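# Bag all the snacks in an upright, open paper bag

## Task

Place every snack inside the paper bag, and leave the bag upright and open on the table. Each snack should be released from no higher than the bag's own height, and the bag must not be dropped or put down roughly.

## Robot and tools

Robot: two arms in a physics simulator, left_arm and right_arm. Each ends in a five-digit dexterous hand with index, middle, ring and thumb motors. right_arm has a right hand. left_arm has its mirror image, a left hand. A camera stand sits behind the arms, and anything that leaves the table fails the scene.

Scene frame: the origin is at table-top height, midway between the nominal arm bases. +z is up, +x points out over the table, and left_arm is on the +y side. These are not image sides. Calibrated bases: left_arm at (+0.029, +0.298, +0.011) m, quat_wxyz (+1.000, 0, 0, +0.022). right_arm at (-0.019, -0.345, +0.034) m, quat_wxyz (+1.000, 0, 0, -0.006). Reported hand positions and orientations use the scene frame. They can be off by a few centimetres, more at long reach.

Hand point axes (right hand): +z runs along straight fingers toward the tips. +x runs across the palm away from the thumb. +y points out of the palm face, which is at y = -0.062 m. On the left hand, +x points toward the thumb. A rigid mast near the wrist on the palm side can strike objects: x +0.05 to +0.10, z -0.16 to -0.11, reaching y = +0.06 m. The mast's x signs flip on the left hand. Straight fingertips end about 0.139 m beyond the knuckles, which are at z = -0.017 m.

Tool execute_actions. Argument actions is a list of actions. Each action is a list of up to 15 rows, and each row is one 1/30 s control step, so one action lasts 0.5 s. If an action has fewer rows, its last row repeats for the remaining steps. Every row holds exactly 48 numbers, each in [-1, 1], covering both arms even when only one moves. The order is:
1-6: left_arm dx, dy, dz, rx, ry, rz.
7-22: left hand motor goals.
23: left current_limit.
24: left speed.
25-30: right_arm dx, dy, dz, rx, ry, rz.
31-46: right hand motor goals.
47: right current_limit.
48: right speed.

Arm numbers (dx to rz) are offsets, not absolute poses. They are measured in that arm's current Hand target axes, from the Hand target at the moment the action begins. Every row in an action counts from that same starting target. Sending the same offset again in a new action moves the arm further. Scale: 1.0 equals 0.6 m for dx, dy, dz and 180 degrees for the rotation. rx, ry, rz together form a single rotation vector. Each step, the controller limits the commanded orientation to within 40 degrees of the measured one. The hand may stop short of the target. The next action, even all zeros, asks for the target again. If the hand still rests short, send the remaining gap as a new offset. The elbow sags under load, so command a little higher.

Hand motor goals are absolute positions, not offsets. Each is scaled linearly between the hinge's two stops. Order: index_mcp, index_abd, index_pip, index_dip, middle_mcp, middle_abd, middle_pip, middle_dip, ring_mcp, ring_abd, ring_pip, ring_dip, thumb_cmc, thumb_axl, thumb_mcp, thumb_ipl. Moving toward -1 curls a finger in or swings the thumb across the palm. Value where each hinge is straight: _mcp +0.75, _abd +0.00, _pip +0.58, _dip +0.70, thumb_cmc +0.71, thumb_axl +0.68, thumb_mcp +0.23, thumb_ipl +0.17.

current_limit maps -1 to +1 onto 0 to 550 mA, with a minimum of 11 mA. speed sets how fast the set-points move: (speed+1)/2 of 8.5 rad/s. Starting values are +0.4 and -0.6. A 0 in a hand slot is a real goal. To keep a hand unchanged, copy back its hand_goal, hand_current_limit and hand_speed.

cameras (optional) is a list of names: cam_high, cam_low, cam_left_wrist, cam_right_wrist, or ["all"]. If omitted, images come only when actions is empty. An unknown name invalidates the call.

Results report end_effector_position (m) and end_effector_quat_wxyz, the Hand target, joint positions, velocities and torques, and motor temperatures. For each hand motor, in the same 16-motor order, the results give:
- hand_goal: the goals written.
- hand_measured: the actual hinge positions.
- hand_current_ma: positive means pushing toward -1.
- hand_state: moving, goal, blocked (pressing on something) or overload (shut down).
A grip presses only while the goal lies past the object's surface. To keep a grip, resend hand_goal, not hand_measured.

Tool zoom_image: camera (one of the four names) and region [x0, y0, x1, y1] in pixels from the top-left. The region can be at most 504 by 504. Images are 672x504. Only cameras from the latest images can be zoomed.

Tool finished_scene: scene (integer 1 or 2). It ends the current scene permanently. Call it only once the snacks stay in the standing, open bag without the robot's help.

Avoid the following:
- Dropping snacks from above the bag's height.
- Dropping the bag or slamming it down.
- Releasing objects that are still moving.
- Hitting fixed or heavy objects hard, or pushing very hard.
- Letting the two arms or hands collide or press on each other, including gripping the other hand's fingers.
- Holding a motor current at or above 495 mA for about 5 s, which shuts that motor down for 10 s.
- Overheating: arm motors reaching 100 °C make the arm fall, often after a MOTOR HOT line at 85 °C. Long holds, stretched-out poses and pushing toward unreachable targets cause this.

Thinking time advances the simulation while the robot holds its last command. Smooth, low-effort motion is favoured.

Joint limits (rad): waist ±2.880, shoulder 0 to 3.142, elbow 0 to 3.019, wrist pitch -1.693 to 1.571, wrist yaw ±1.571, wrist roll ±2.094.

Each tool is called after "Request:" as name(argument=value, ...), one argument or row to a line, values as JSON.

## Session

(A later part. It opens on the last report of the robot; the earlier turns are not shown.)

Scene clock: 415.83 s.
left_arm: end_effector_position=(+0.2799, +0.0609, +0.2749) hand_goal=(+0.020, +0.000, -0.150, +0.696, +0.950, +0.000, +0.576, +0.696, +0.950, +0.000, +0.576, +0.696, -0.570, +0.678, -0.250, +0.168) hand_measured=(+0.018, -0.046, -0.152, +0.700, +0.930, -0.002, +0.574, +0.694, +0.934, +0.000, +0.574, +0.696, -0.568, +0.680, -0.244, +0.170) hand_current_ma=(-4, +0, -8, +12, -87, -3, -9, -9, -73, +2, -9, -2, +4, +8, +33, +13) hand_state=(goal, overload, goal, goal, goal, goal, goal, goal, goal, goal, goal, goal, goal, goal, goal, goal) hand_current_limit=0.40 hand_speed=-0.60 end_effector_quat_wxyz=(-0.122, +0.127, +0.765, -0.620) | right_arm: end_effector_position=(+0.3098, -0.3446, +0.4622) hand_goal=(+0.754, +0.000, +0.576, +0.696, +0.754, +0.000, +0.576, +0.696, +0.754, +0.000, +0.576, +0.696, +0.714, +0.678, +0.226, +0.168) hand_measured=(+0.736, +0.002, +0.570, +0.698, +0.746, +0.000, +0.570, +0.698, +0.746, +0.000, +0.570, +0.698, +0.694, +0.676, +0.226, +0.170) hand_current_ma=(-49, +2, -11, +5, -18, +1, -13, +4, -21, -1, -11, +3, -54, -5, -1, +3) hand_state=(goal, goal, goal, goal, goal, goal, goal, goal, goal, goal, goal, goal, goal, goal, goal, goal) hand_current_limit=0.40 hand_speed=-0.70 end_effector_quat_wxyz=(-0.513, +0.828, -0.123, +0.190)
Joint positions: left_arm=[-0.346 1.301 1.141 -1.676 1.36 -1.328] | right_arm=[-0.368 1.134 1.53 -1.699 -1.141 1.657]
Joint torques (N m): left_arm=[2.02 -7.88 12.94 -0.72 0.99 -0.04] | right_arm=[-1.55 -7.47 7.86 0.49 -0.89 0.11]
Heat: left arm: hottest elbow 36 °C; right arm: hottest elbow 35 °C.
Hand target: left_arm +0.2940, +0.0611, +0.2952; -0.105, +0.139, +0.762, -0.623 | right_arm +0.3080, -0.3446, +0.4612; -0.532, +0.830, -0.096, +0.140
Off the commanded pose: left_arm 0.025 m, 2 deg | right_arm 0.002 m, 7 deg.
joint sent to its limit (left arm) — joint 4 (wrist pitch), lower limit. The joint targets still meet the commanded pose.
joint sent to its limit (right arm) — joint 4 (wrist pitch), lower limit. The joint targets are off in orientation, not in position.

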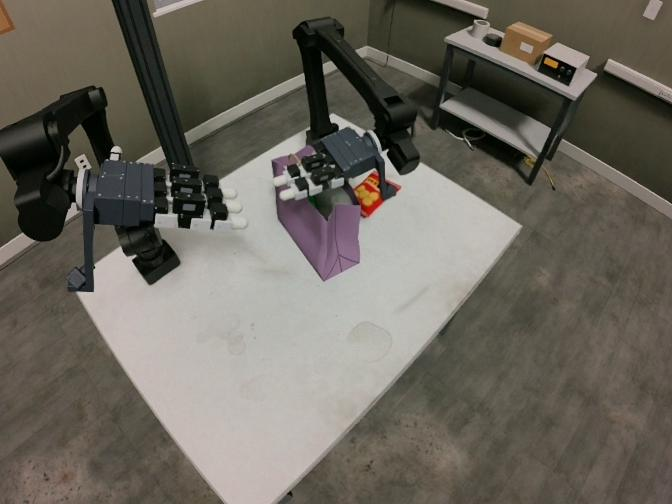

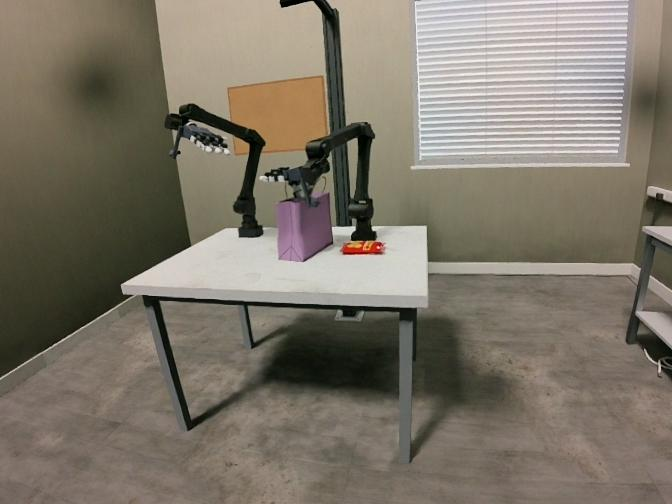

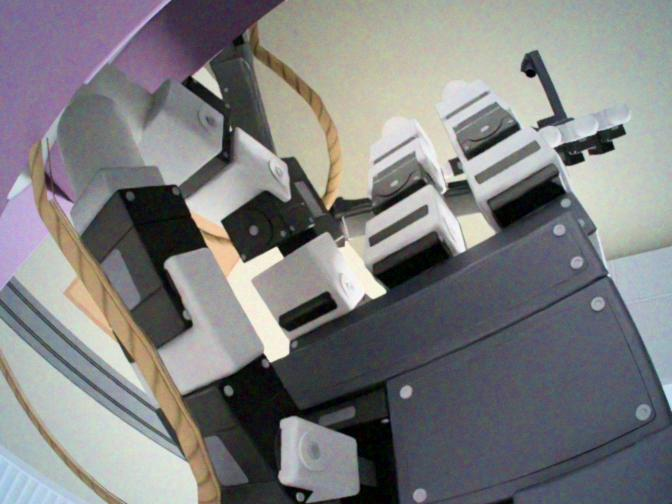

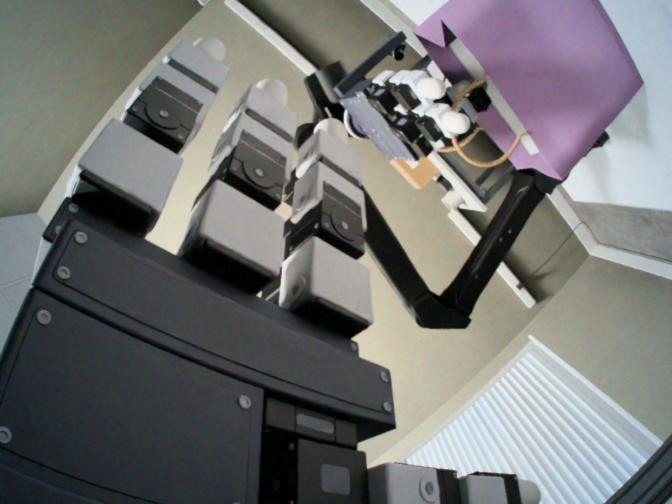

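Request:
execute_actions(
  actions=[
    [[0.0,-0.0815,-0.0173,0,0,0,0.02,0,-0.15,0.696,0.95,0,0.576,0.696,0.95,0,0.576,0.696,-0.571,0.678,-0.25,0.168,0.4,-0.6,0,0,0,0,0,0,0.754,0,0.576,0.696,0.754,0,0.576,0.696,0.754,0,0.576,0.696,0.714,0.678,0.226,0.168,0.4,-0.7]],
  ],
  cameras=["cam_high","cam_low","cam_left_wrist","cam_right_wrist"],
)

Request:
zoom_image(
  camera="cam_right_wrist",
  region=[400, 40, 560, 180],
)

Request:
zoom_image(
  camera="cam_low",
  region=[250, 150, 350, 220],
)

Scene clock: 418.97 s.
left_arm: end_effector_position=(+0.2827, +0.0605, +0.3265) hand_goal=(+0.020, +0.000, -0.150, +0.696, +0.950, +0.000, +0.576, +0.696, +0.950, +0.000, +0.576, +0.696, -0.570, +0.678, -0.250, +0.168) hand_measured=(+0.018, -0.046, -0.152, +0.700, +0.930, -0.002, +0.574, +0.694, +0.934, +0.000, +0.574, +0.696, -0.568, +0.680, -0.244, +0.170) hand_current_ma=(-5, +0, -8, +12, -87, -3, -9, -9, -73, +2, -9, -2, +4, +8, +31, +13) hand_state=(goal, overload, goal, goal, goal, goal, goal, goal, goal, goal, goal, goal, goal, goal, goal, goal) hand_current_limit=0.40 hand_speed=-0.60 end_effector_quat_wxyz=(-0.107, +0.122, +0.769, -0.618) | right_arm: end_effector_position=(+0.3098, -0.3446, +0.4622) hand_goal=(+0.754, +0.000, +0.576, +0.696, +0.754, +0.000, +0.576, +0.696, +0.754, +0.000, +0.576, +0.696, +0.714, +0.678, +0.226, +0.168) hand_measured=(+0.736, +0.002, +0.570, +0.698, +0.746, +0.000, +0.570, +0.698, +0.746, +0.000, +0.570, +0.698, +0.694, +0.676, +0.226, +0.170) hand_current_ma=(-49, +2, -11, +5, -18, +1, -13, +4, -21, -1, -11, +3, -54, -5, -1, +3) hand_state=(goal, goal, goal, goal, goal, goal, goal, goal, goal, goal, goal, goal, goal, goal, goal, goal) hand_current_limit=0.40 hand_speed=-0.70 end_effector_quat_wxyz=(-0.513, +0.828, -0.123, +0.190)
Joint positions: left_arm=[-0.346 1.251 1.243 -1.678 1.355 -1.466] | right_arm=[-0.368 1.134 1.53 -1.699 -1.141 1.657]
Joint torques (N m): left_arm=[2.08 -7.18 12.98 -0.42 1.03 -0.06] | right_arm=[-1.2 -7.53 7.68 0.35 -0.93 0.11]
Heat: left arm: hottest elbow 37 °C; right arm: hottest elbow 35 °C.
Hand target: left_arm +0.2935, +0.0616, +0.3453; -0.105, +0.139, +0.762, -0.623 | right_arm +0.3080, -0.3446, +0.4612; -0.532, +0.830, -0.096, +0.140
Off the commanded pose: left_arm 0.022 m, 2 deg | right_arm 0.002 m, 7 deg.
joint sent to its limit (left arm) — joint 4 (wrist pitch), lower limit. The joint targets still meet the commanded pose.
joint sent to its limit (right arm) — joint 4 (wrist pitch), lower limit. The joint targets are off in orientation, not in position.

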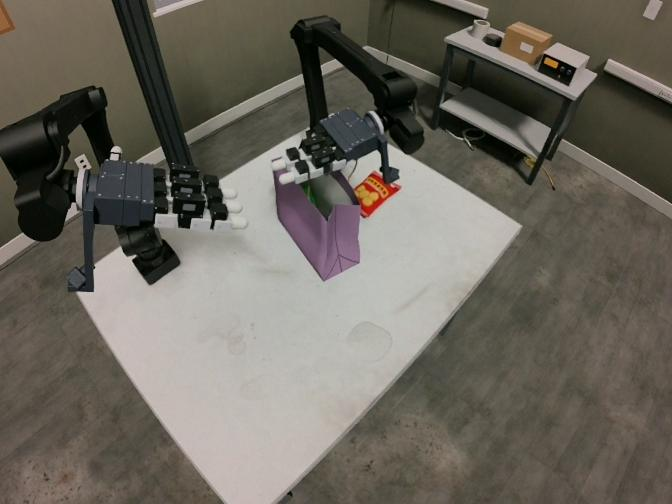

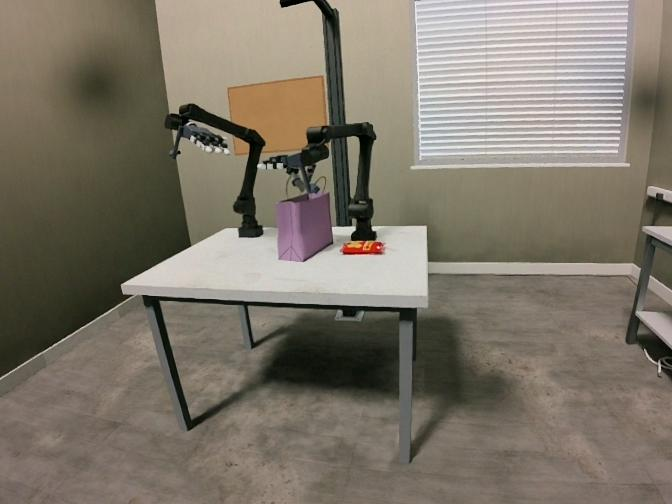

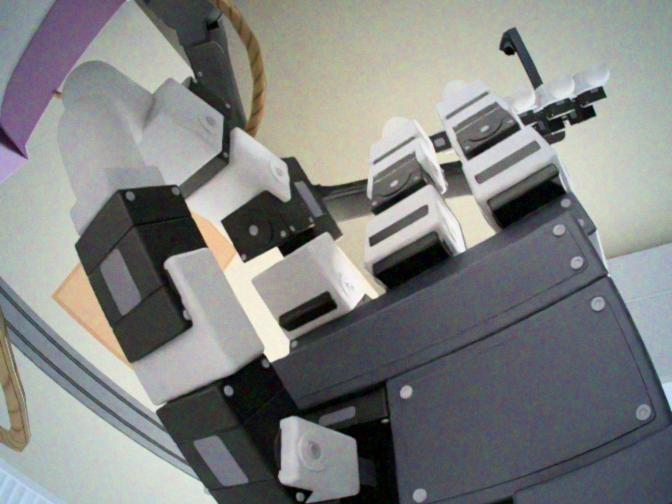

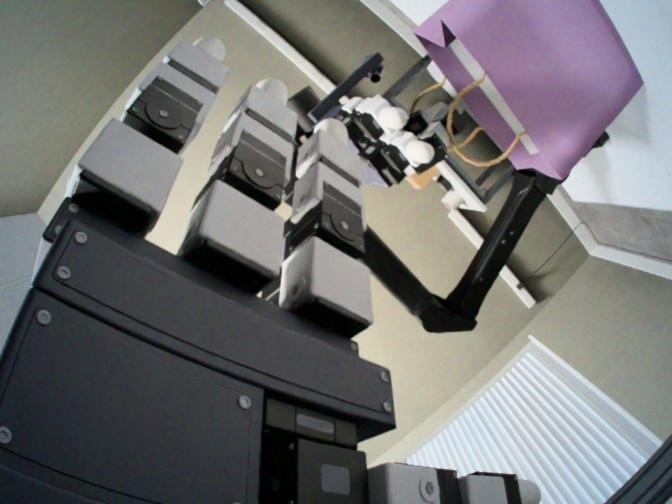

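Scaled by 3.150 from the camera's 672x504 image, which has a finer 960x720 frame.

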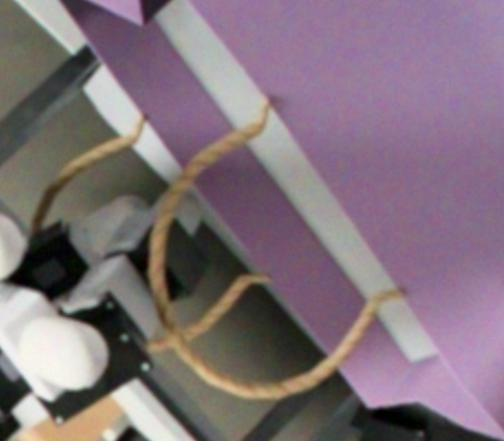

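Scaled by 5.040.

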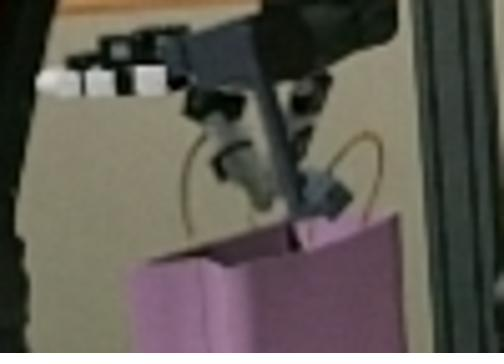

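Request:
execute_actions(
  actions=[
    [[0.0,-0.1304,-0.0277,0,0,0,0.02,0,-0.15,0.696,0.95,0,0.576,0.696,0.95,0,0.576,0.696,-0.571,0.678,-0.25,0.168,0.4,-0.6,0,0,0,0,0,0,0.754,0,0.576,0.696,0.754,0,0.576,0.696,0.754,0,0.576,0.696,0.714,0.678,0.226,0.168,0.4,-0.7]],
    [[-0.0765,-0.0252,-0.1215,0,-0.0543,-0.0116,0.3,0,0.3,0.696,0.95,0,0.576,0.696,0.95,0,0.576,0.696,-0.571,0.678,0.226,0.168,0.4,-0.6,0,0,0,0,0,0,0.754,0,0.576,0.696,0.754,0,0.576,0.696,0.754,0,0.576,0.696,0.714,0.678,0.226,0.168,0.4,-0.7]],
    [[-0.0208,0.0336,-0.1178,-0.1444,0,0,0.48,0,0.576,0.696,0.7,0,0.576,0.696,0.7,0,0.576,0.696,0.1,0.678,0.226,0.168,0.4,-0.6,0,0,0,0,0,0,0.754,0,0.576,0.696,0.754,0,0.576,0.696,0.754,0,0.576,0.696,0.714,0.678,0.226,0.168,0.4,-0.7]],
    [[0.0145,0.0899,-0.0338,-0.1444,0,0,0.48,0,0.576,0.696,0.48,0,0.576,0.696,0.48,0,0.576,0.696,0.714,0.678,0.226,0.168,0.4,-0.6,0,0,0,0,0,0,0.754,0,0.576,0.696,0.754,0,0.576,0.696,0.754,0,0.576,0.696,0.714,0.678,0.226,0.168,0.4,-0.7]],
  ],
  cameras=["cam_high","cam_low","cam_right_wrist"],
)

Request:
zoom_image(
  camera="cam_high",
  region=[260, 120, 420, 280],
)

Scene clock: 425.37 s.
left_arm: end_effector_position=(+0.3909, +0.2322, +0.4141) hand_goal=(+0.480, +0.000, +0.576, +0.696, +0.480, +0.000, +0.576, +0.696, +0.480, +0.000, +0.576, +0.696, +0.714, +0.678, +0.226, +0.168) hand_measured=(+0.474, -0.046, +0.572, +0.698, +0.476, -0.002, +0.574, +0.694, +0.478, +0.000, +0.574, +0.696, +0.702, +0.680, +0.222, +0.170) hand_current_ma=(-24, +0, -14, +10, -12, -3, -6, -9, -10, +2, -6, -2, -46, +8, -25, +5) hand_state=(goal, overload, goal, goal, goal, goal, goal, goal, goal, goal, goal, goal, goal, goal, goal, goal) hand_current_limit=0.40 hand_speed=-0.60 end_effector_quat_wxyz=(+0.112, +0.049, +0.966, -0.229) | right_arm: end_effector_position=(+0.3098, -0.3446, +0.4622) hand_goal=(+0.754, +0.000, +0.576, +0.696, +0.754, +0.000, +0.576, +0.696, +0.754, +0.000, +0.576, +0.696, +0.714, +0.678, +0.226, +0.168) hand_measured=(+0.736, +0.002, +0.570, +0.698, +0.746, +0.000, +0.570, +0.698, +0.746, +0.000, +0.570, +0.698, +0.694, +0.676, +0.226, +0.170) hand_current_ma=(-49, +2, -11, +5, -18, +1, -13, +4, -21, -1, -11, +3, -54, -5, -1, +3) hand_state=(goal, goal, goal, goal, goal, goal, goal, goal, goal, goal, goal, goal, goal, goal, goal, goal) hand_current_limit=0.40 hand_speed=-0.70 end_effector_quat_wxyz=(-0.513, +0.828, -0.123, +0.190)
Joint positions: left_arm=[-0.23 1.264 1.68 -1.682 0.423 -1.721] | right_arm=[-0.368 1.134 1.53 -1.699 -1.141 1.657]
Joint torques (N m): left_arm=[0.56 -8.88 8.92 0.44 0.15 0.11] | right_arm=[-1.61 -8 7.73 0.44 -0.91 0.12]
Heat: left arm: hottest elbow 38 °C; right arm: hottest elbow 35 °C.
Hand target: left_arm +0.3844, +0.2306, +0.4192; -0.015, +0.087, +0.969, -0.229 | right_arm +0.3080, -0.3446, +0.4612; -0.532, +0.830, -0.096, +0.140
Off the commanded pose: left_arm 0.008 m, 15 deg | right_arm 0.002 m, 7 deg.
joint sent to its limit (left arm) — joint 4 (wrist pitch), lower limit. The joint targets are off in orientation, not in position.
joint sent to its limit (right arm) — joint 4 (wrist pitch), lower limit. The joint targets are off in orientation, not in position.
Images, in order (width x height): cam_high 672x504, cam_low 672x504, cam_right_wrist 672x504.

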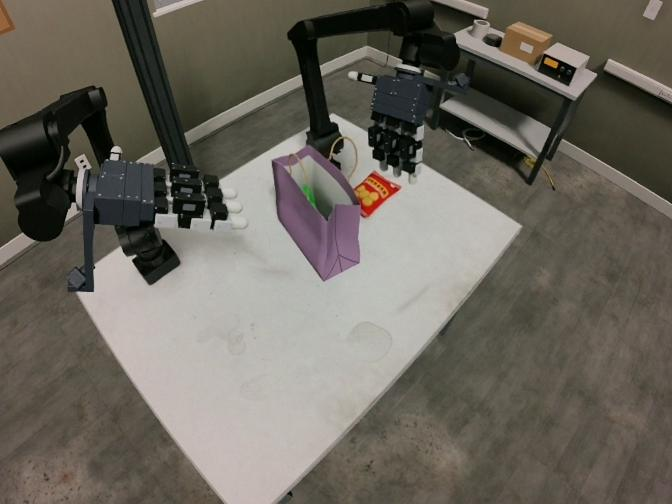

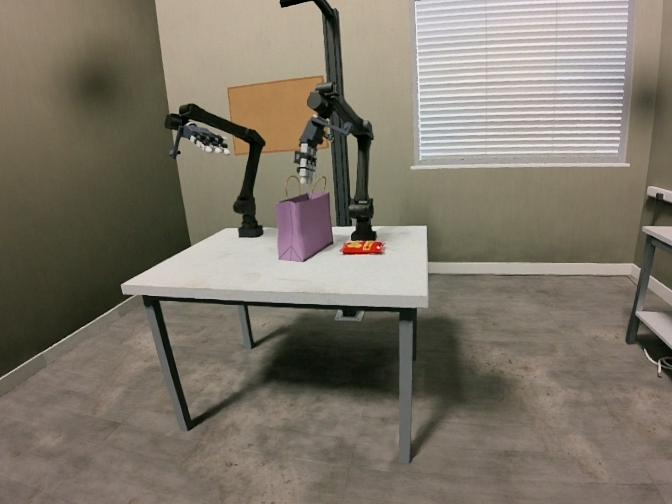

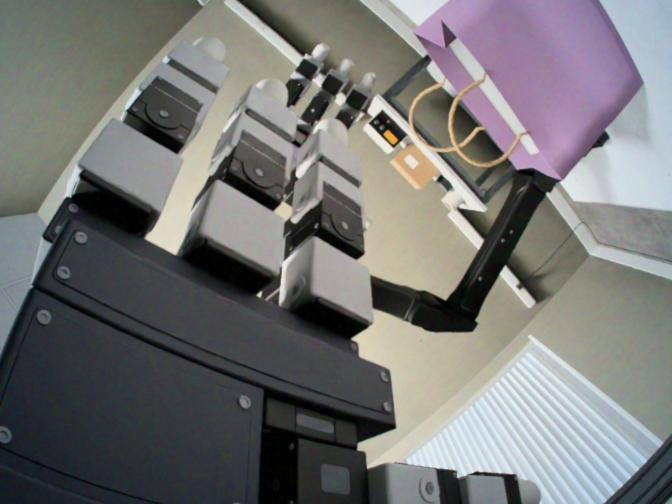

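Scaled by 3.150.

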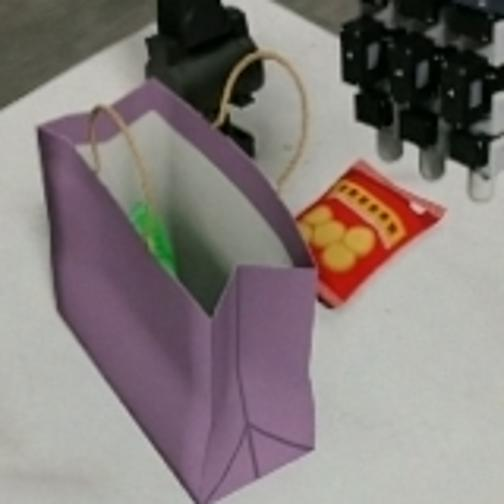

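Request:
execute_actions(
  actions=[
    [[0.0087,0.088,0.0683,-0.1444,0,0,0.48,0,0.576,0.696,0.48,0,0.576,0.696,0.48,0,0.576,0.696,0.714,0.678,0.226,0.168,0.4,-0.6,0,0,0,0,0,0,0.754,0,0.576,0.696,0.754,0,0.576,0.696,0.754,0,0.576,0.696,0.714,0.678,0.226,0.168,0.4,-0.7]],
    [[0.1076,0.0825,0.1,0,0,0.1944,0.48,0,0.576,0.696,0.48,0,0.576,0.696,0.48,0,0.576,0.696,0.714,0.678,0.226,0.168,0.4,-0.6,0,0,0,0,0,0,0.754,0,0.576,0.696,0.754,0,0.576,0.696,0.754,0,0.576,0.696,0.714,0.678,0.226,0.168,0.4,-0.7]],
  ],
  cameras=["cam_high","cam_low"],
)

Scene clock: 427.97 s.
left_arm: end_effector_position=(+0.3315, +0.3152, +0.3006) hand_goal=(+0.480, +0.000, +0.576, +0.696, +0.480, +0.000, +0.576, +0.696, +0.480, +0.000, +0.576, +0.696, +0.714, +0.678, +0.226, +0.168) hand_measured=(+0.480, -0.050, +0.574, +0.698, +0.480, -0.002, +0.576, +0.694, +0.480, +0.000, +0.576, +0.696, +0.714, +0.680, +0.222, +0.168) hand_current_ma=(+3, +0, -6, +10, +3, -4, -3, -9, +3, +0, -3, -2, -1, +8, -24, +3) hand_state=(goal, overload, goal, goal, goal, goal, goal, goal, goal, goal, goal, goal, goal, goal, goal, goal) hand_current_limit=0.40 hand_speed=-0.60 end_effector_quat_wxyz=(+0.007, +0.380, +0.925, +0.002) | right_arm: end_effector_position=(+0.3098, -0.3446, +0.4622) hand_goal=(+0.754, +0.000, +0.576, +0.696, +0.754, +0.000, +0.576, +0.696, +0.754, +0.000, +0.576, +0.696, +0.714, +0.678, +0.226, +0.168) hand_measured=(+0.736, +0.002, +0.570, +0.698, +0.746, +0.000, +0.570, +0.698, +0.746, +0.000, +0.570, +0.698, +0.694, +0.676, +0.226, +0.170) hand_current_ma=(-49, +2, -11, +5, -18, +1, -13, +4, -21, -1, -11, +3, -54, -5, -1, +3) hand_state=(goal, goal, goal, goal, goal, goal, goal, goal, goal, goal, goal, goal, goal, goal, goal, goal) hand_current_limit=0.40 hand_speed=-0.70 end_effector_quat_wxyz=(-0.513, +0.828, -0.123, +0.190)
Joint positions: left_arm=[-0.27 1.023 1.147 -1.679 -0.002 -1.017] | right_arm=[-0.368 1.134 1.53 -1.699 -1.141 1.657]
Joint torques (N m): left_arm=[2.02 -4.42 8.54 0.29 -0.28 0.1] | right_arm=[-1.44 -7.77 7.84 0.49 -0.91 0.08]
Heat: left arm: hottest elbow 38 °C; right arm: hottest elbow 35 °C.
Hand target: left_arm +0.3306, +0.3193, +0.2977; +0.006, +0.383, +0.924, -0.003 | right_arm +0.3080, -0.3446, +0.4612; -0.532, +0.830, -0.096, +0.140
Off the commanded pose: left_arm 0.005 m, 1 deg | right_arm 0.002 m, 7 deg.
joint sent to its limit (right arm) — joint 4 (wrist pitch), lower limit. The joint targets are off in orientation, not in position.
Images, in order (width x height): cam_high 672x504, cam_low 672x504.

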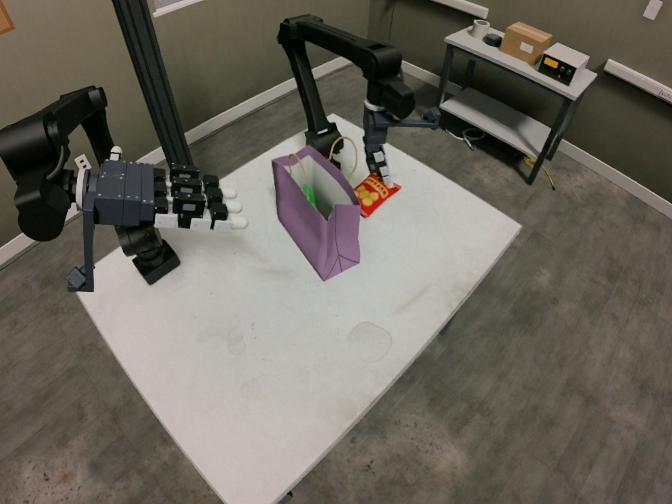

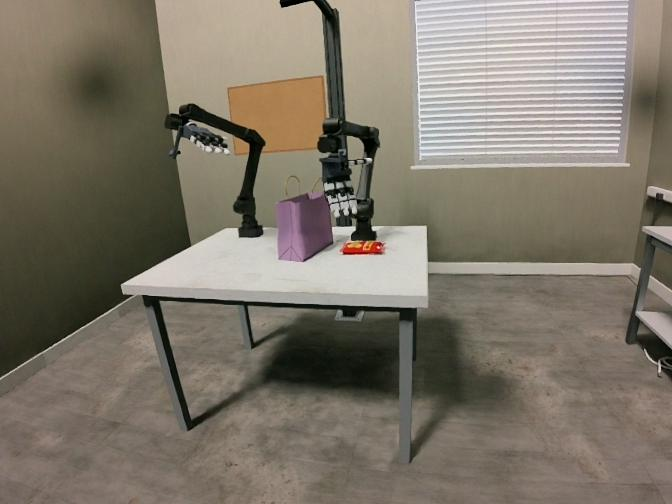

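Request:
execute_actions(
  actions=[
    [[0.1453,0.0063,0.1627,0,0,0,0.48,0,0.576,0.696,0.48,0,0.576,0.696,0.48,0,0.576,0.696,0.714,0.678,0.226,0.168,0.4,-0.6,0,0,0,0,0,0,0.754,0,0.576,0.696,0.754,0,0.576,0.696,0.754,0,0.576,0.696,0.714,0.678,0.226,0.168,0.4,-0.7]],
    [[0.0,0.0,0.1,0,0,0,0.48,0,0.576,0.696,0.48,0,0.576,0.696,0.48,0,0.576,0.696,0.714,0.678,0.226,0.168,0.4,-0.6,0,0,0,0,0,0,0.754,0,0.576,0.696,0.754,0,0.576,0.696,0.754,0,0.576,0.696,0.714,0.678,0.226,0.168,0.4,-0.7]],
  ],
  cameras=["cam_high","cam_low"],
)

Request:
zoom_image(
  camera="cam_high",
  region=[300, 80, 460, 240],
)

Request:
zoom_image(
  camera="cam_low",
  region=[260, 150, 420, 280],
)

Scene clock: 430.17 s.
left_arm: end_effector_position=(+0.2741, +0.3796, +0.1485) hand_goal=(+0.480, +0.000, +0.576, +0.696, +0.480, +0.000, +0.576, +0.696, +0.480, +0.000, +0.576, +0.696, +0.714, +0.678, +0.226, +0.168) hand_measured=(+0.478, -0.052, +0.572, +0.696, +0.478, -0.002, +0.574, +0.694, +0.482, +0.000, +0.576, +0.696, +0.714, +0.680, +0.222, +0.168) hand_current_ma=(-9, +0, -13, +0, -11, -5, -11, -9, +8, -1, -2, -2, +0, +8, -21, +3) hand_state=(goal, overload, goal, goal, goal, goal, goal, goal, goal, goal, goal, goal, goal, goal, goal, goal) hand_current_limit=0.40 hand_speed=-0.60 end_effector_quat_wxyz=(+0.013, +0.385, +0.923, +0.001) | right_arm: end_effector_position=(+0.3098, -0.3446, +0.4622) hand_goal=(+0.754, +0.000, +0.576, +0.696, +0.754, +0.000, +0.576, +0.696, +0.754, +0.000, +0.576, +0.696, +0.714, +0.678, +0.226, +0.168) hand_measured=(+0.736, +0.002, +0.570, +0.698, +0.746, +0.000, +0.570, +0.698, +0.746, +0.000, +0.570, +0.698, +0.694, +0.676, +0.226, +0.170) hand_current_ma=(-49, +2, -11, +5, -18, +1, -13, +4, -21, -1, -11, +3, -54, -5, -1, +3) hand_state=(goal, goal, goal, goal, goal, goal, goal, goal, goal, goal, goal, goal, goal, goal, goal, goal) hand_current_limit=0.40 hand_speed=-0.70 end_effector_quat_wxyz=(-0.513, +0.828, -0.123, +0.190)
Joint positions: left_arm=[-0.008 0.841 0.647 -1.352 0.009 -0.746] | right_arm=[-0.368 1.134 1.53 -1.699 -1.141 1.657]
Joint torques (N m): left_arm=[2.2 -0.26 8.03 0.8 -0.23 0.12] | right_arm=[-1.26 -7.71 7.77 0.49 -0.87 0.12]
Heat: left arm: hottest elbow 37 °C; right arm: hottest elbow 35 °C.
Hand target: left_arm +0.2734, +0.3820, +0.1390; +0.007, +0.383, +0.924, -0.003 | right_arm +0.3080, -0.3446, +0.4612; -0.532, +0.830, -0.096, +0.140
Off the commanded pose: left_arm 0.010 m, 1 deg | right_arm 0.002 m, 7 deg.
joint sent to its limit (right arm) — joint 4 (wrist pitch), lower limit. The joint targets are off in orientation, not in position.
Images, in order (width x height): cam_high 672x504, cam_low 672x504.

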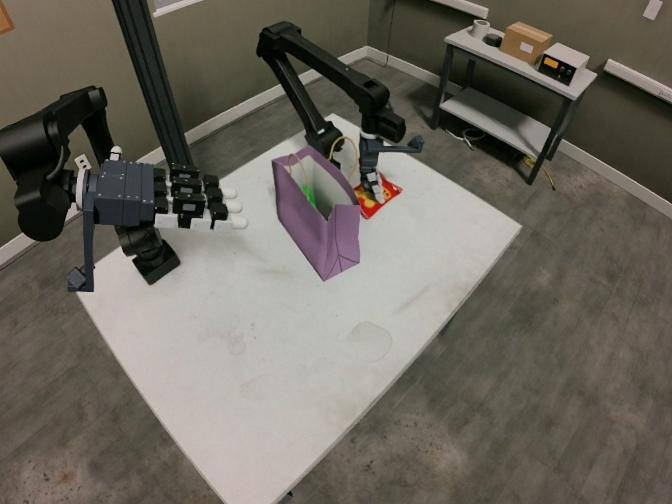

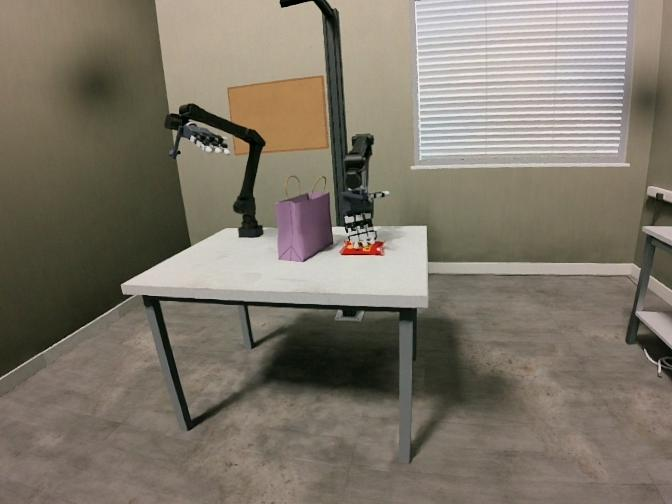

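Scaled by 3.150.

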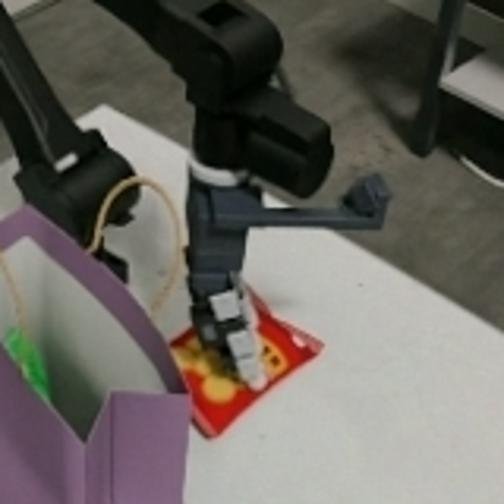

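Scaled by 3.150.

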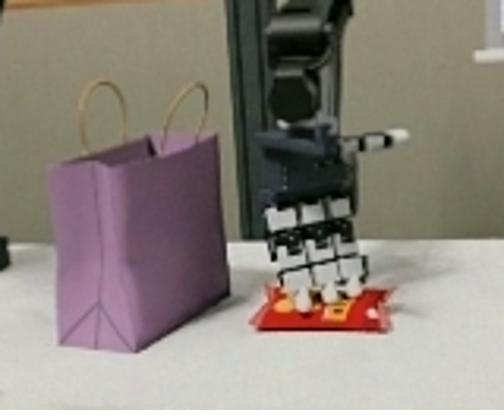

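Request:
execute_actions(
  actions=[
    [[0.0,0.0,0.04,0,0,0,0.48,0,0.576,0.696,0.48,0,0.576,0.696,0.48,0,0.576,0.696,0.714,0.678,0.226,0.168,0.4,-0.6,0,0,0,0,0,0,0.754,0,0.576,0.696,0.754,0,0.576,0.696,0.754,0,0.576,0.696,0.714,0.678,0.226,0.168,0.4,-0.7]],
    [[-0.0897,0.0197,0.0,0,0,0.1022,0.48,0,0.576,0.696,0.48,0,0.576,0.696,0.48,0,0.576,0.696,0.714,0.678,0.226,0.168,0.4,-0.6,0,0,0,0,0,0,0.754,0,0.576,0.696,0.754,0,0.576,0.696,0.754,0,0.576,0.696,0.714,0.678,0.226,0.168,0.4,-0.7]],
  ],
  cameras=["cam_high"],
)

Request:
zoom_image(
  camera="cam_high",
  region=[300, 80, 460, 240],
)

Scene clock: 433.47 s.
left_arm: end_effector_position=(+0.3115, +0.3575, +0.1221) hand_goal=(+0.480, +0.000, +0.576, +0.696, +0.480, +0.000, +0.576, +0.696, +0.480, +0.000, +0.576, +0.696, +0.714, +0.678, +0.226, +0.168) hand_measured=(+0.460, -0.042, +0.562, +0.690, +0.458, +0.010, +0.562, +0.690, +0.462, +0.010, +0.564, +0.692, +0.714, +0.680, +0.222, +0.168) hand_current_ma=(-92, +0, -56, -24, -95, +37, -54, -20, -76, +32, -45, -12, +1, +8, -21, +3) hand_state=(blocked, overload, goal, goal, blocked, goal, goal, goal, goal, goal, goal, goal, goal, goal, goal, goal) hand_current_limit=0.40 hand_speed=-0.60 end_effector_quat_wxyz=(+0.008, +0.515, +0.857, +0.008) | right_arm: end_effector_position=(+0.3098, -0.3446, +0.4622) hand_goal=(+0.754, +0.000, +0.576, +0.696, +0.754, +0.000, +0.576, +0.696, +0.754, +0.000, +0.576, +0.696, +0.714, +0.678, +0.226, +0.168) hand_measured=(+0.736, +0.002, +0.570, +0.698, +0.746, +0.000, +0.570, +0.698, +0.746, +0.000, +0.570, +0.698, +0.694, +0.676, +0.226, +0.170) hand_current_ma=(-49, +2, -11, +5, -18, +1, -13, +4, -21, -1, -11, +3, -54, -5, -1, +3) hand_state=(goal, goal, goal, goal, goal, goal, goal, goal, goal, goal, goal, goal, goal, goal, goal, goal) hand_current_limit=0.40 hand_speed=-0.70 end_effector_quat_wxyz=(-0.513, +0.828, -0.123, +0.190)
Joint positions: left_arm=[-0.05 0.928 0.615 -1.236 -0.006 -0.496] | right_arm=[-0.368 1.134 1.53 -1.699 -1.141 1.657]
Joint torques (N m): left_arm=[1.03 0.38 9.47 0.94 0.41 0.24] | right_arm=[-1.38 -7.47 7.79 0.34 -0.87 0.11]
Heat: left arm: hottest elbow 37 °C; right arm: hottest elbow 35 °C.
Hand target: left_arm +0.3200, +0.3519, +0.1156; +0.007, +0.526, +0.851, -0.002 | right_arm +0.3080, -0.3446, +0.4612; -0.532, +0.830, -0.096, +0.140
Off the commanded pose: left_arm 0.012 m, 2 deg | right_arm 0.002 m, 7 deg.
joint sent to its limit (right arm) — joint 4 (wrist pitch), lower limit. The joint targets are off in orientation, not in position.
Images, in order (width x height): cam_high 672x504.

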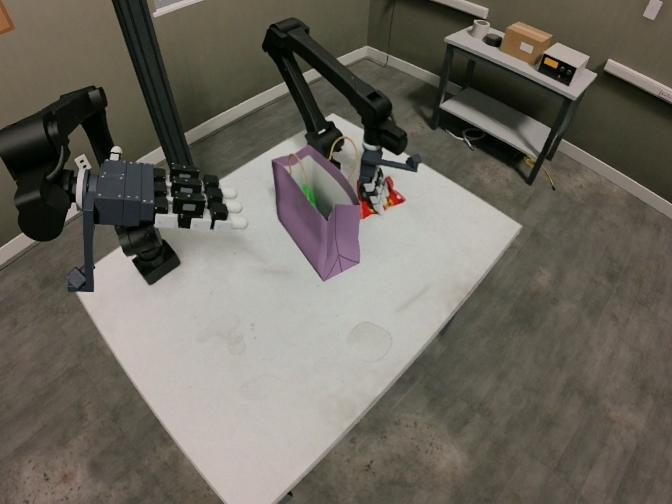

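Scaled by 3.150.

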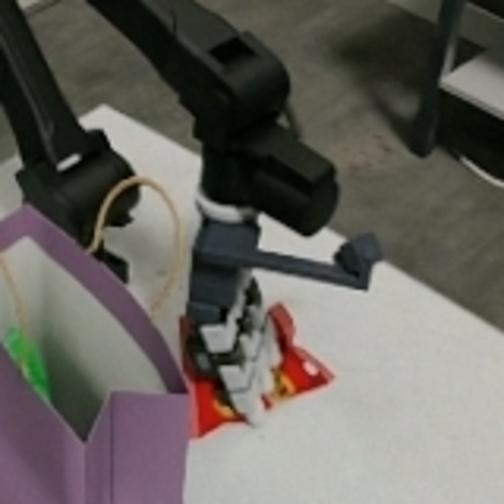

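Request:
execute_actions(
  actions=[
    [[-0.083,0.042,0.0,0,0,0.1022,0.48,0,0.576,0.696,0.48,0,0.576,0.696,0.48,0,0.576,0.696,0.714,0.678,0.226,0.168,0.4,-0.6,0,0,0,0,0,0,0.754,0,0.576,0.696,0.754,0,0.576,0.696,0.754,0,0.576,0.696,0.714,0.678,0.226,0.168,0.4,-0.7]],
    [[-0.0693,0.0602,0.0,0,0,0.1022,0.48,0,0.576,0.696,0.48,0,0.576,0.696,0.48,0,0.576,0.696,0.714,0.678,0.226,0.168,0.4,-0.6,0,0,0,0,0,0,0.754,0,0.576,0.696,0.754,0,0.576,0.696,0.754,0,0.576,0.696,0.714,0.678,0.226,0.168,0.4,-0.7]],
  ],
  cameras=["cam_high"],
)

Request:
zoom_image(
  camera="cam_high",
  region=[300, 80, 460, 240],
)

Scene clock: 435.43 s.
left_arm: end_effector_position=(+0.3975, +0.2880, +0.1236) hand_goal=(+0.480, +0.000, +0.576, +0.696, +0.480, +0.000, +0.576, +0.696, +0.480, +0.000, +0.576, +0.696, +0.714, +0.678, +0.226, +0.168) hand_measured=(+0.458, -0.034, +0.562, +0.690, +0.462, +0.016, +0.562, +0.690, +0.462, +0.008, +0.564, +0.692, +0.714, +0.680, +0.222, +0.168) hand_current_ma=(-96, +0, -60, -26, -83, +55, -54, -20, -77, +29, -45, -12, +1, +8, -21, +3) hand_state=(blocked, overload, goal, goal, goal, goal, goal, goal, goal, goal, goal, goal, goal, goal, goal, goal) hand_current_limit=0.40 hand_speed=-0.60 end_effector_quat_wxyz=(+0.008, +0.761, +0.649, +0.010) | right_arm: end_effector_position=(+0.3098, -0.3446, +0.4622) hand_goal=(+0.754, +0.000, +0.576, +0.696, +0.754, +0.000, +0.576, +0.696, +0.754, +0.000, +0.576, +0.696, +0.714, +0.678, +0.226, +0.168) hand_measured=(+0.736, +0.002, +0.570, +0.698, +0.746, +0.000, +0.570, +0.698, +0.746, +0.000, +0.570, +0.698, +0.694, +0.676, +0.226, +0.170) hand_current_ma=(-49, +2, -11, +5, -18, +1, -13, +4, -21, -1, -11, +3, -54, -5, -1, +3) hand_state=(goal, goal, goal, goal, goal, goal, goal, goal, goal, goal, goal, goal, goal, goal, goal, goal) hand_current_limit=0.40 hand_speed=-0.70 end_effector_quat_wxyz=(-0.513, +0.828, -0.123, +0.190)
Joint positions: left_arm=[-0.113 1.13 0.743 -1.159 -0.002 0.089] | right_arm=[-0.368 1.134 1.53 -1.699 -1.141 1.657]
Joint torques (N m): left_arm=[1.08 -1.85 9.91 0.75 0.32 0.2] | right_arm=[-1.2 -7.71 7.69 0.5 -0.9 0.15]
Heat: left arm: hottest elbow 37 °C; right arm: hottest elbow 35 °C.
Hand target: left_arm +0.4063, +0.2825, +0.1173; +0.007, +0.767, +0.641, +0.000 | right_arm +0.3080, -0.3446, +0.4612; -0.532, +0.830, -0.096, +0.140
Off the commanded pose: left_arm 0.012 m, 2 deg | right_arm 0.002 m, 7 deg.
joint sent to its limit (right arm) — joint 4 (wrist pitch), lower limit. The joint targets are off in orientation, not in position.
Images, in order (width x height): cam_high 672x504.

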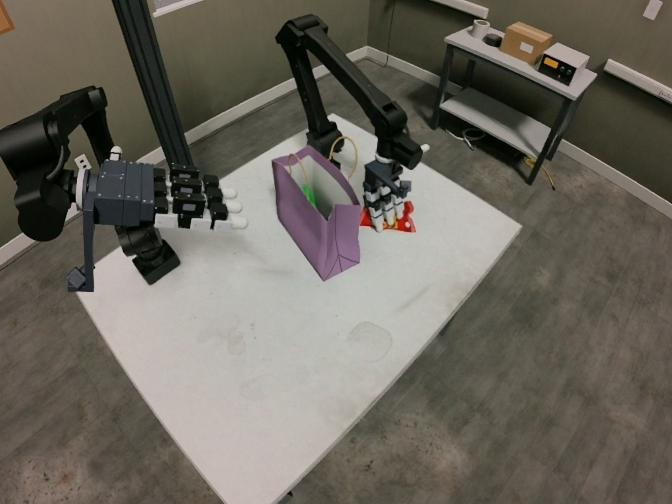

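Scaled by 3.150.

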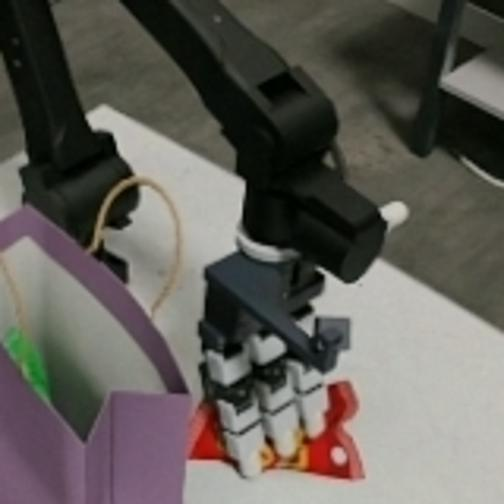

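Request:
execute_actions(
  actions=[
    [[-0.0505,0.0738,0.0,0,0,0.1022,0.48,0,0.576,0.696,0.48,0,0.576,0.696,0.48,0,0.576,0.696,0.714,0.678,0.226,0.168,0.4,-0.6,0,0,0,0,0,0,0.754,0,0.576,0.696,0.754,0,0.576,0.696,0.754,0,0.576,0.696,0.714,0.678,0.226,0.168,0.4,-0.7]],
    [[-0.0287,0.0803,0.0,0,0,0.1022,0.48,0,0.576,0.696,0.48,0,0.576,0.696,0.48,0,0.576,0.696,0.714,0.678,0.226,0.168,0.4,-0.6,0,0,0,0,0,0,0.754,0,0.576,0.696,0.754,0,0.576,0.696,0.754,0,0.576,0.696,0.714,0.678,0.226,0.168,0.4,-0.7]],
  ],
  cameras=["cam_high"],
)

Request:
zoom_image(
  camera="cam_high",
  region=[330, 120, 490, 280],
)

Scene clock: 437.57 s.
left_arm: end_effector_position=(+0.4696, +0.2142, +0.1254) hand_goal=(+0.480, +0.000, +0.576, +0.696, +0.480, +0.000, +0.576, +0.696, +0.480, +0.000, +0.576, +0.696, +0.714, +0.678, +0.226, +0.168) hand_measured=(+0.462, -0.042, +0.562, +0.690, +0.468, +0.008, +0.564, +0.690, +0.470, +0.002, +0.566, +0.692, +0.714, +0.680, +0.222, +0.168) hand_current_ma=(-79, +0, -60, -26, -54, +31, -52, -20, -46, +3, -41, -12, +1, +8, -21, +3) hand_state=(goal, overload, goal, goal, goal, goal, goal, goal, goal, goal, goal, goal, goal, goal, goal, goal) hand_current_limit=0.40 hand_speed=-0.60 end_effector_quat_wxyz=(+0.008, +0.926, +0.377, +0.011) | right_arm: end_effector_position=(+0.3098, -0.3446, +0.4622) hand_goal=(+0.754, +0.000, +0.576, +0.696, +0.754, +0.000, +0.576, +0.696, +0.754, +0.000, +0.576, +0.696, +0.714, +0.678, +0.226, +0.168) hand_measured=(+0.736, +0.002, +0.570, +0.698, +0.746, +0.000, +0.570, +0.698, +0.746, +0.000, +0.570, +0.698, +0.694, +0.676, +0.226, +0.170) hand_current_ma=(-49, +2, -11, +5, -18, +1, -13, +4, -21, -1, -11, +3, -54, -5, -1, +3) hand_state=(goal, goal, goal, goal, goal, goal, goal, goal, goal, goal, goal, goal, goal, goal, goal, goal) hand_current_limit=0.40 hand_speed=-0.70 end_effector_quat_wxyz=(-0.513, +0.828, -0.123, +0.190)
Joint positions: left_arm=[-0.147 1.367 0.947 -1.124 0.005 0.693] | right_arm=[-0.368 1.134 1.53 -1.699 -1.141 1.657]
Joint torques (N m): left_arm=[0.67 -5.19 10.44 0.43 0.09 0.16] | right_arm=[-1.49 -8.06 7.71 0.39 -0.86 0.09]
Heat: left arm: hottest elbow 37 °C; right arm: hottest elbow 35 °C.
Hand target: left_arm +0.4785, +0.2067, +0.1188; +0.007, +0.931, +0.366, +0.002 | right_arm +0.3080, -0.3446, +0.4612; -0.532, +0.830, -0.096, +0.140
Off the commanded pose: left_arm 0.013 m, 2 deg | right_arm 0.002 m, 7 deg.
joint sent to its limit (right arm) — joint 4 (wrist pitch), lower limit. The joint targets are off in orientation, not in position.
Images, in order (width x height): cam_high 672x504.

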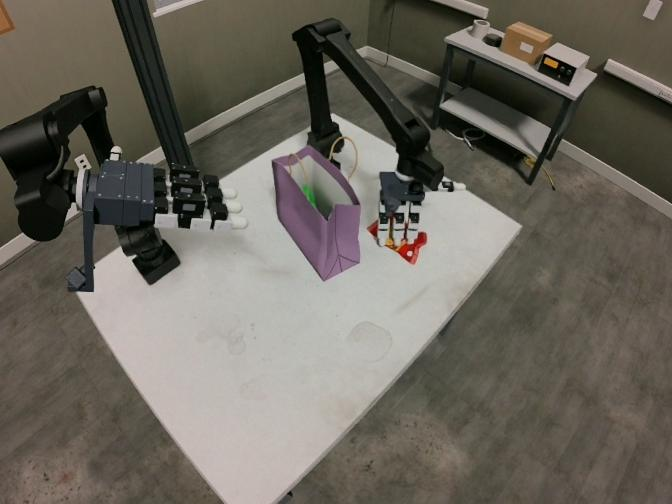

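Scaled by 3.150.

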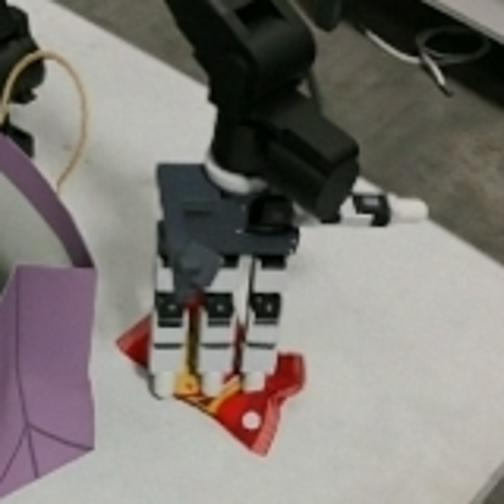

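Request:
execute_actions(
  actions=[
    [[-0.013,-0.035,-0.2,0,0,0,0.48,0,0.576,0.696,0.48,0,0.576,0.696,0.48,0,0.576,0.696,0.714,0.678,0.226,0.168,0.4,-0.6,0,0,0,0,0,0,0.754,0,0.576,0.696,0.754,0,0.576,0.696,0.754,0,0.576,0.696,0.714,0.678,0.226,0.168,0.4,-0.7]],
    [[0.0,0.0,-0.1,0,0,-0.1833,0.48,0,0.576,0.696,0.6,0,0.576,0.696,0.6,0,0.576,0.696,0.714,0.678,0.226,0.168,0.4,-0.6,0,0,0,0,0,0,0.754,0,0.576,0.696,0.754,0,0.576,0.696,0.754,0,0.576,0.696,0.714,0.678,0.226,0.168,0.4,-0.7]],
    [[0.0,0.0,-0.03,0,0,-0.1833,0.48,0,0.576,0.696,0.95,0,0.576,0.696,0.95,0,0.576,0.696,0.3,0.678,0.226,0.168,0.4,-0.6,0,0,0,0,0,0,0.754,0,0.576,0.696,0.754,0,0.576,0.696,0.754,0,0.576,0.696,0.714,0.678,0.226,0.168,0.4,-0.7]],
  ],
  cameras=["cam_high","cam_low"],
)

Request:
zoom_image(
  camera="cam_high",
  region=[330, 120, 490, 280],
)

Scene clock: 441.00 s.
left_arm: end_effector_position=(+0.4442, +0.2267, +0.2965) hand_goal=(+0.480, +0.000, +0.576, +0.696, +0.950, +0.000, +0.576, +0.696, +0.950, +0.000, +0.576, +0.696, +0.300, +0.678, +0.226, +0.168) hand_measured=(+0.480, -0.026, +0.574, +0.694, +0.940, +0.002, +0.574, +0.694, +0.942, +0.002, +0.574, +0.694, +0.302, +0.680, +0.222, +0.168) hand_current_ma=(+3, +0, -8, -10, -40, +9, -8, -11, -36, +4, -7, -9, +9, +8, -21, +3) hand_state=(goal, overload, goal, goal, goal, goal, goal, goal, goal, goal, goal, goal, goal, goal, goal, goal) hand_current_limit=0.40 hand_speed=-0.60 end_effector_quat_wxyz=(-0.005, +0.583, +0.812, -0.008) | right_arm: end_effector_position=(+0.3098, -0.3446, +0.4622) hand_goal=(+0.754, +0.000, +0.576, +0.696, +0.754, +0.000, +0.576, +0.696, +0.754, +0.000, +0.576, +0.696, +0.714, +0.678, +0.226, +0.168) hand_measured=(+0.736, +0.002, +0.570, +0.698, +0.746, +0.000, +0.570, +0.698, +0.746, +0.000, +0.570, +0.698, +0.694, +0.676, +0.226, +0.170) hand_current_ma=(-49, +2, -11, +5, -18, +1, -13, +4, -21, -1, -11, +3, -54, -5, -1, +3) hand_state=(goal, goal, goal, goal, goal, goal, goal, goal, goal, goal, goal, goal, goal, goal, goal, goal) hand_current_limit=0.40 hand_speed=-0.70 end_effector_quat_wxyz=(-0.513, +0.828, -0.123, +0.190)
Joint positions: left_arm=[-0.374 1.296 1.351 -1.639 0.013 -0.656] | right_arm=[-0.368 1.134 1.53 -1.699 -1.141 1.657]
Joint torques (N m): left_arm=[0.56 -6.89 13.63 -0.31 -0.38 -0.04] | right_arm=[-1.67 -7.53 7.87 0.49 -0.88 0.09]
Heat: left arm: hottest elbow 37 °C; right arm: hottest elbow 35 °C.
Hand target: left_arm +0.4567, +0.2190, +0.3166; +0.007, +0.581, +0.814, -0.002 | right_arm +0.3080, -0.3446, +0.4612; -0.532, +0.830, -0.096, +0.140
Off the commanded pose: left_arm 0.025 m, 2 deg | right_arm 0.002 m, 7 deg.
joint sent to its limit (right arm) — joint 4 (wrist pitch), lower limit. The joint targets are off in orientation, not in position.
Images, in order (width x height): cam_high 672x504, cam_low 672x504.

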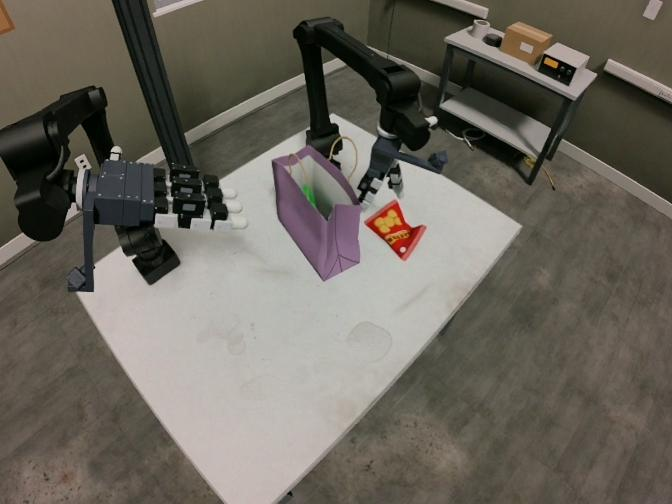

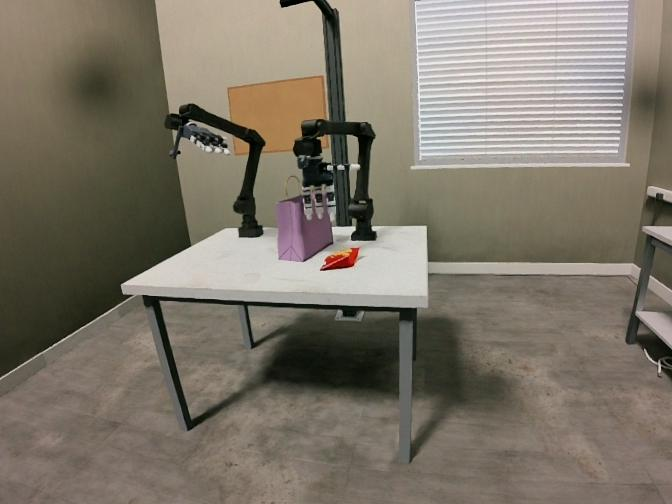

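Scaled by 3.150.

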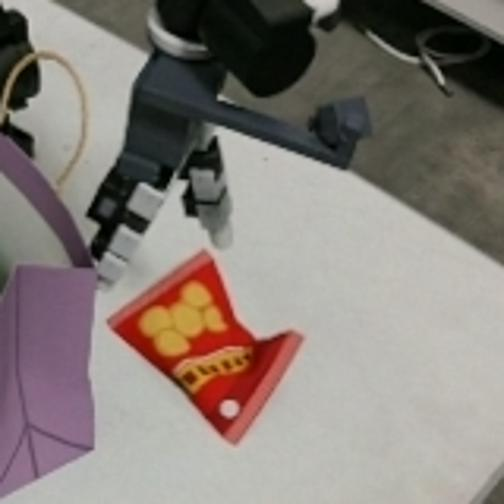

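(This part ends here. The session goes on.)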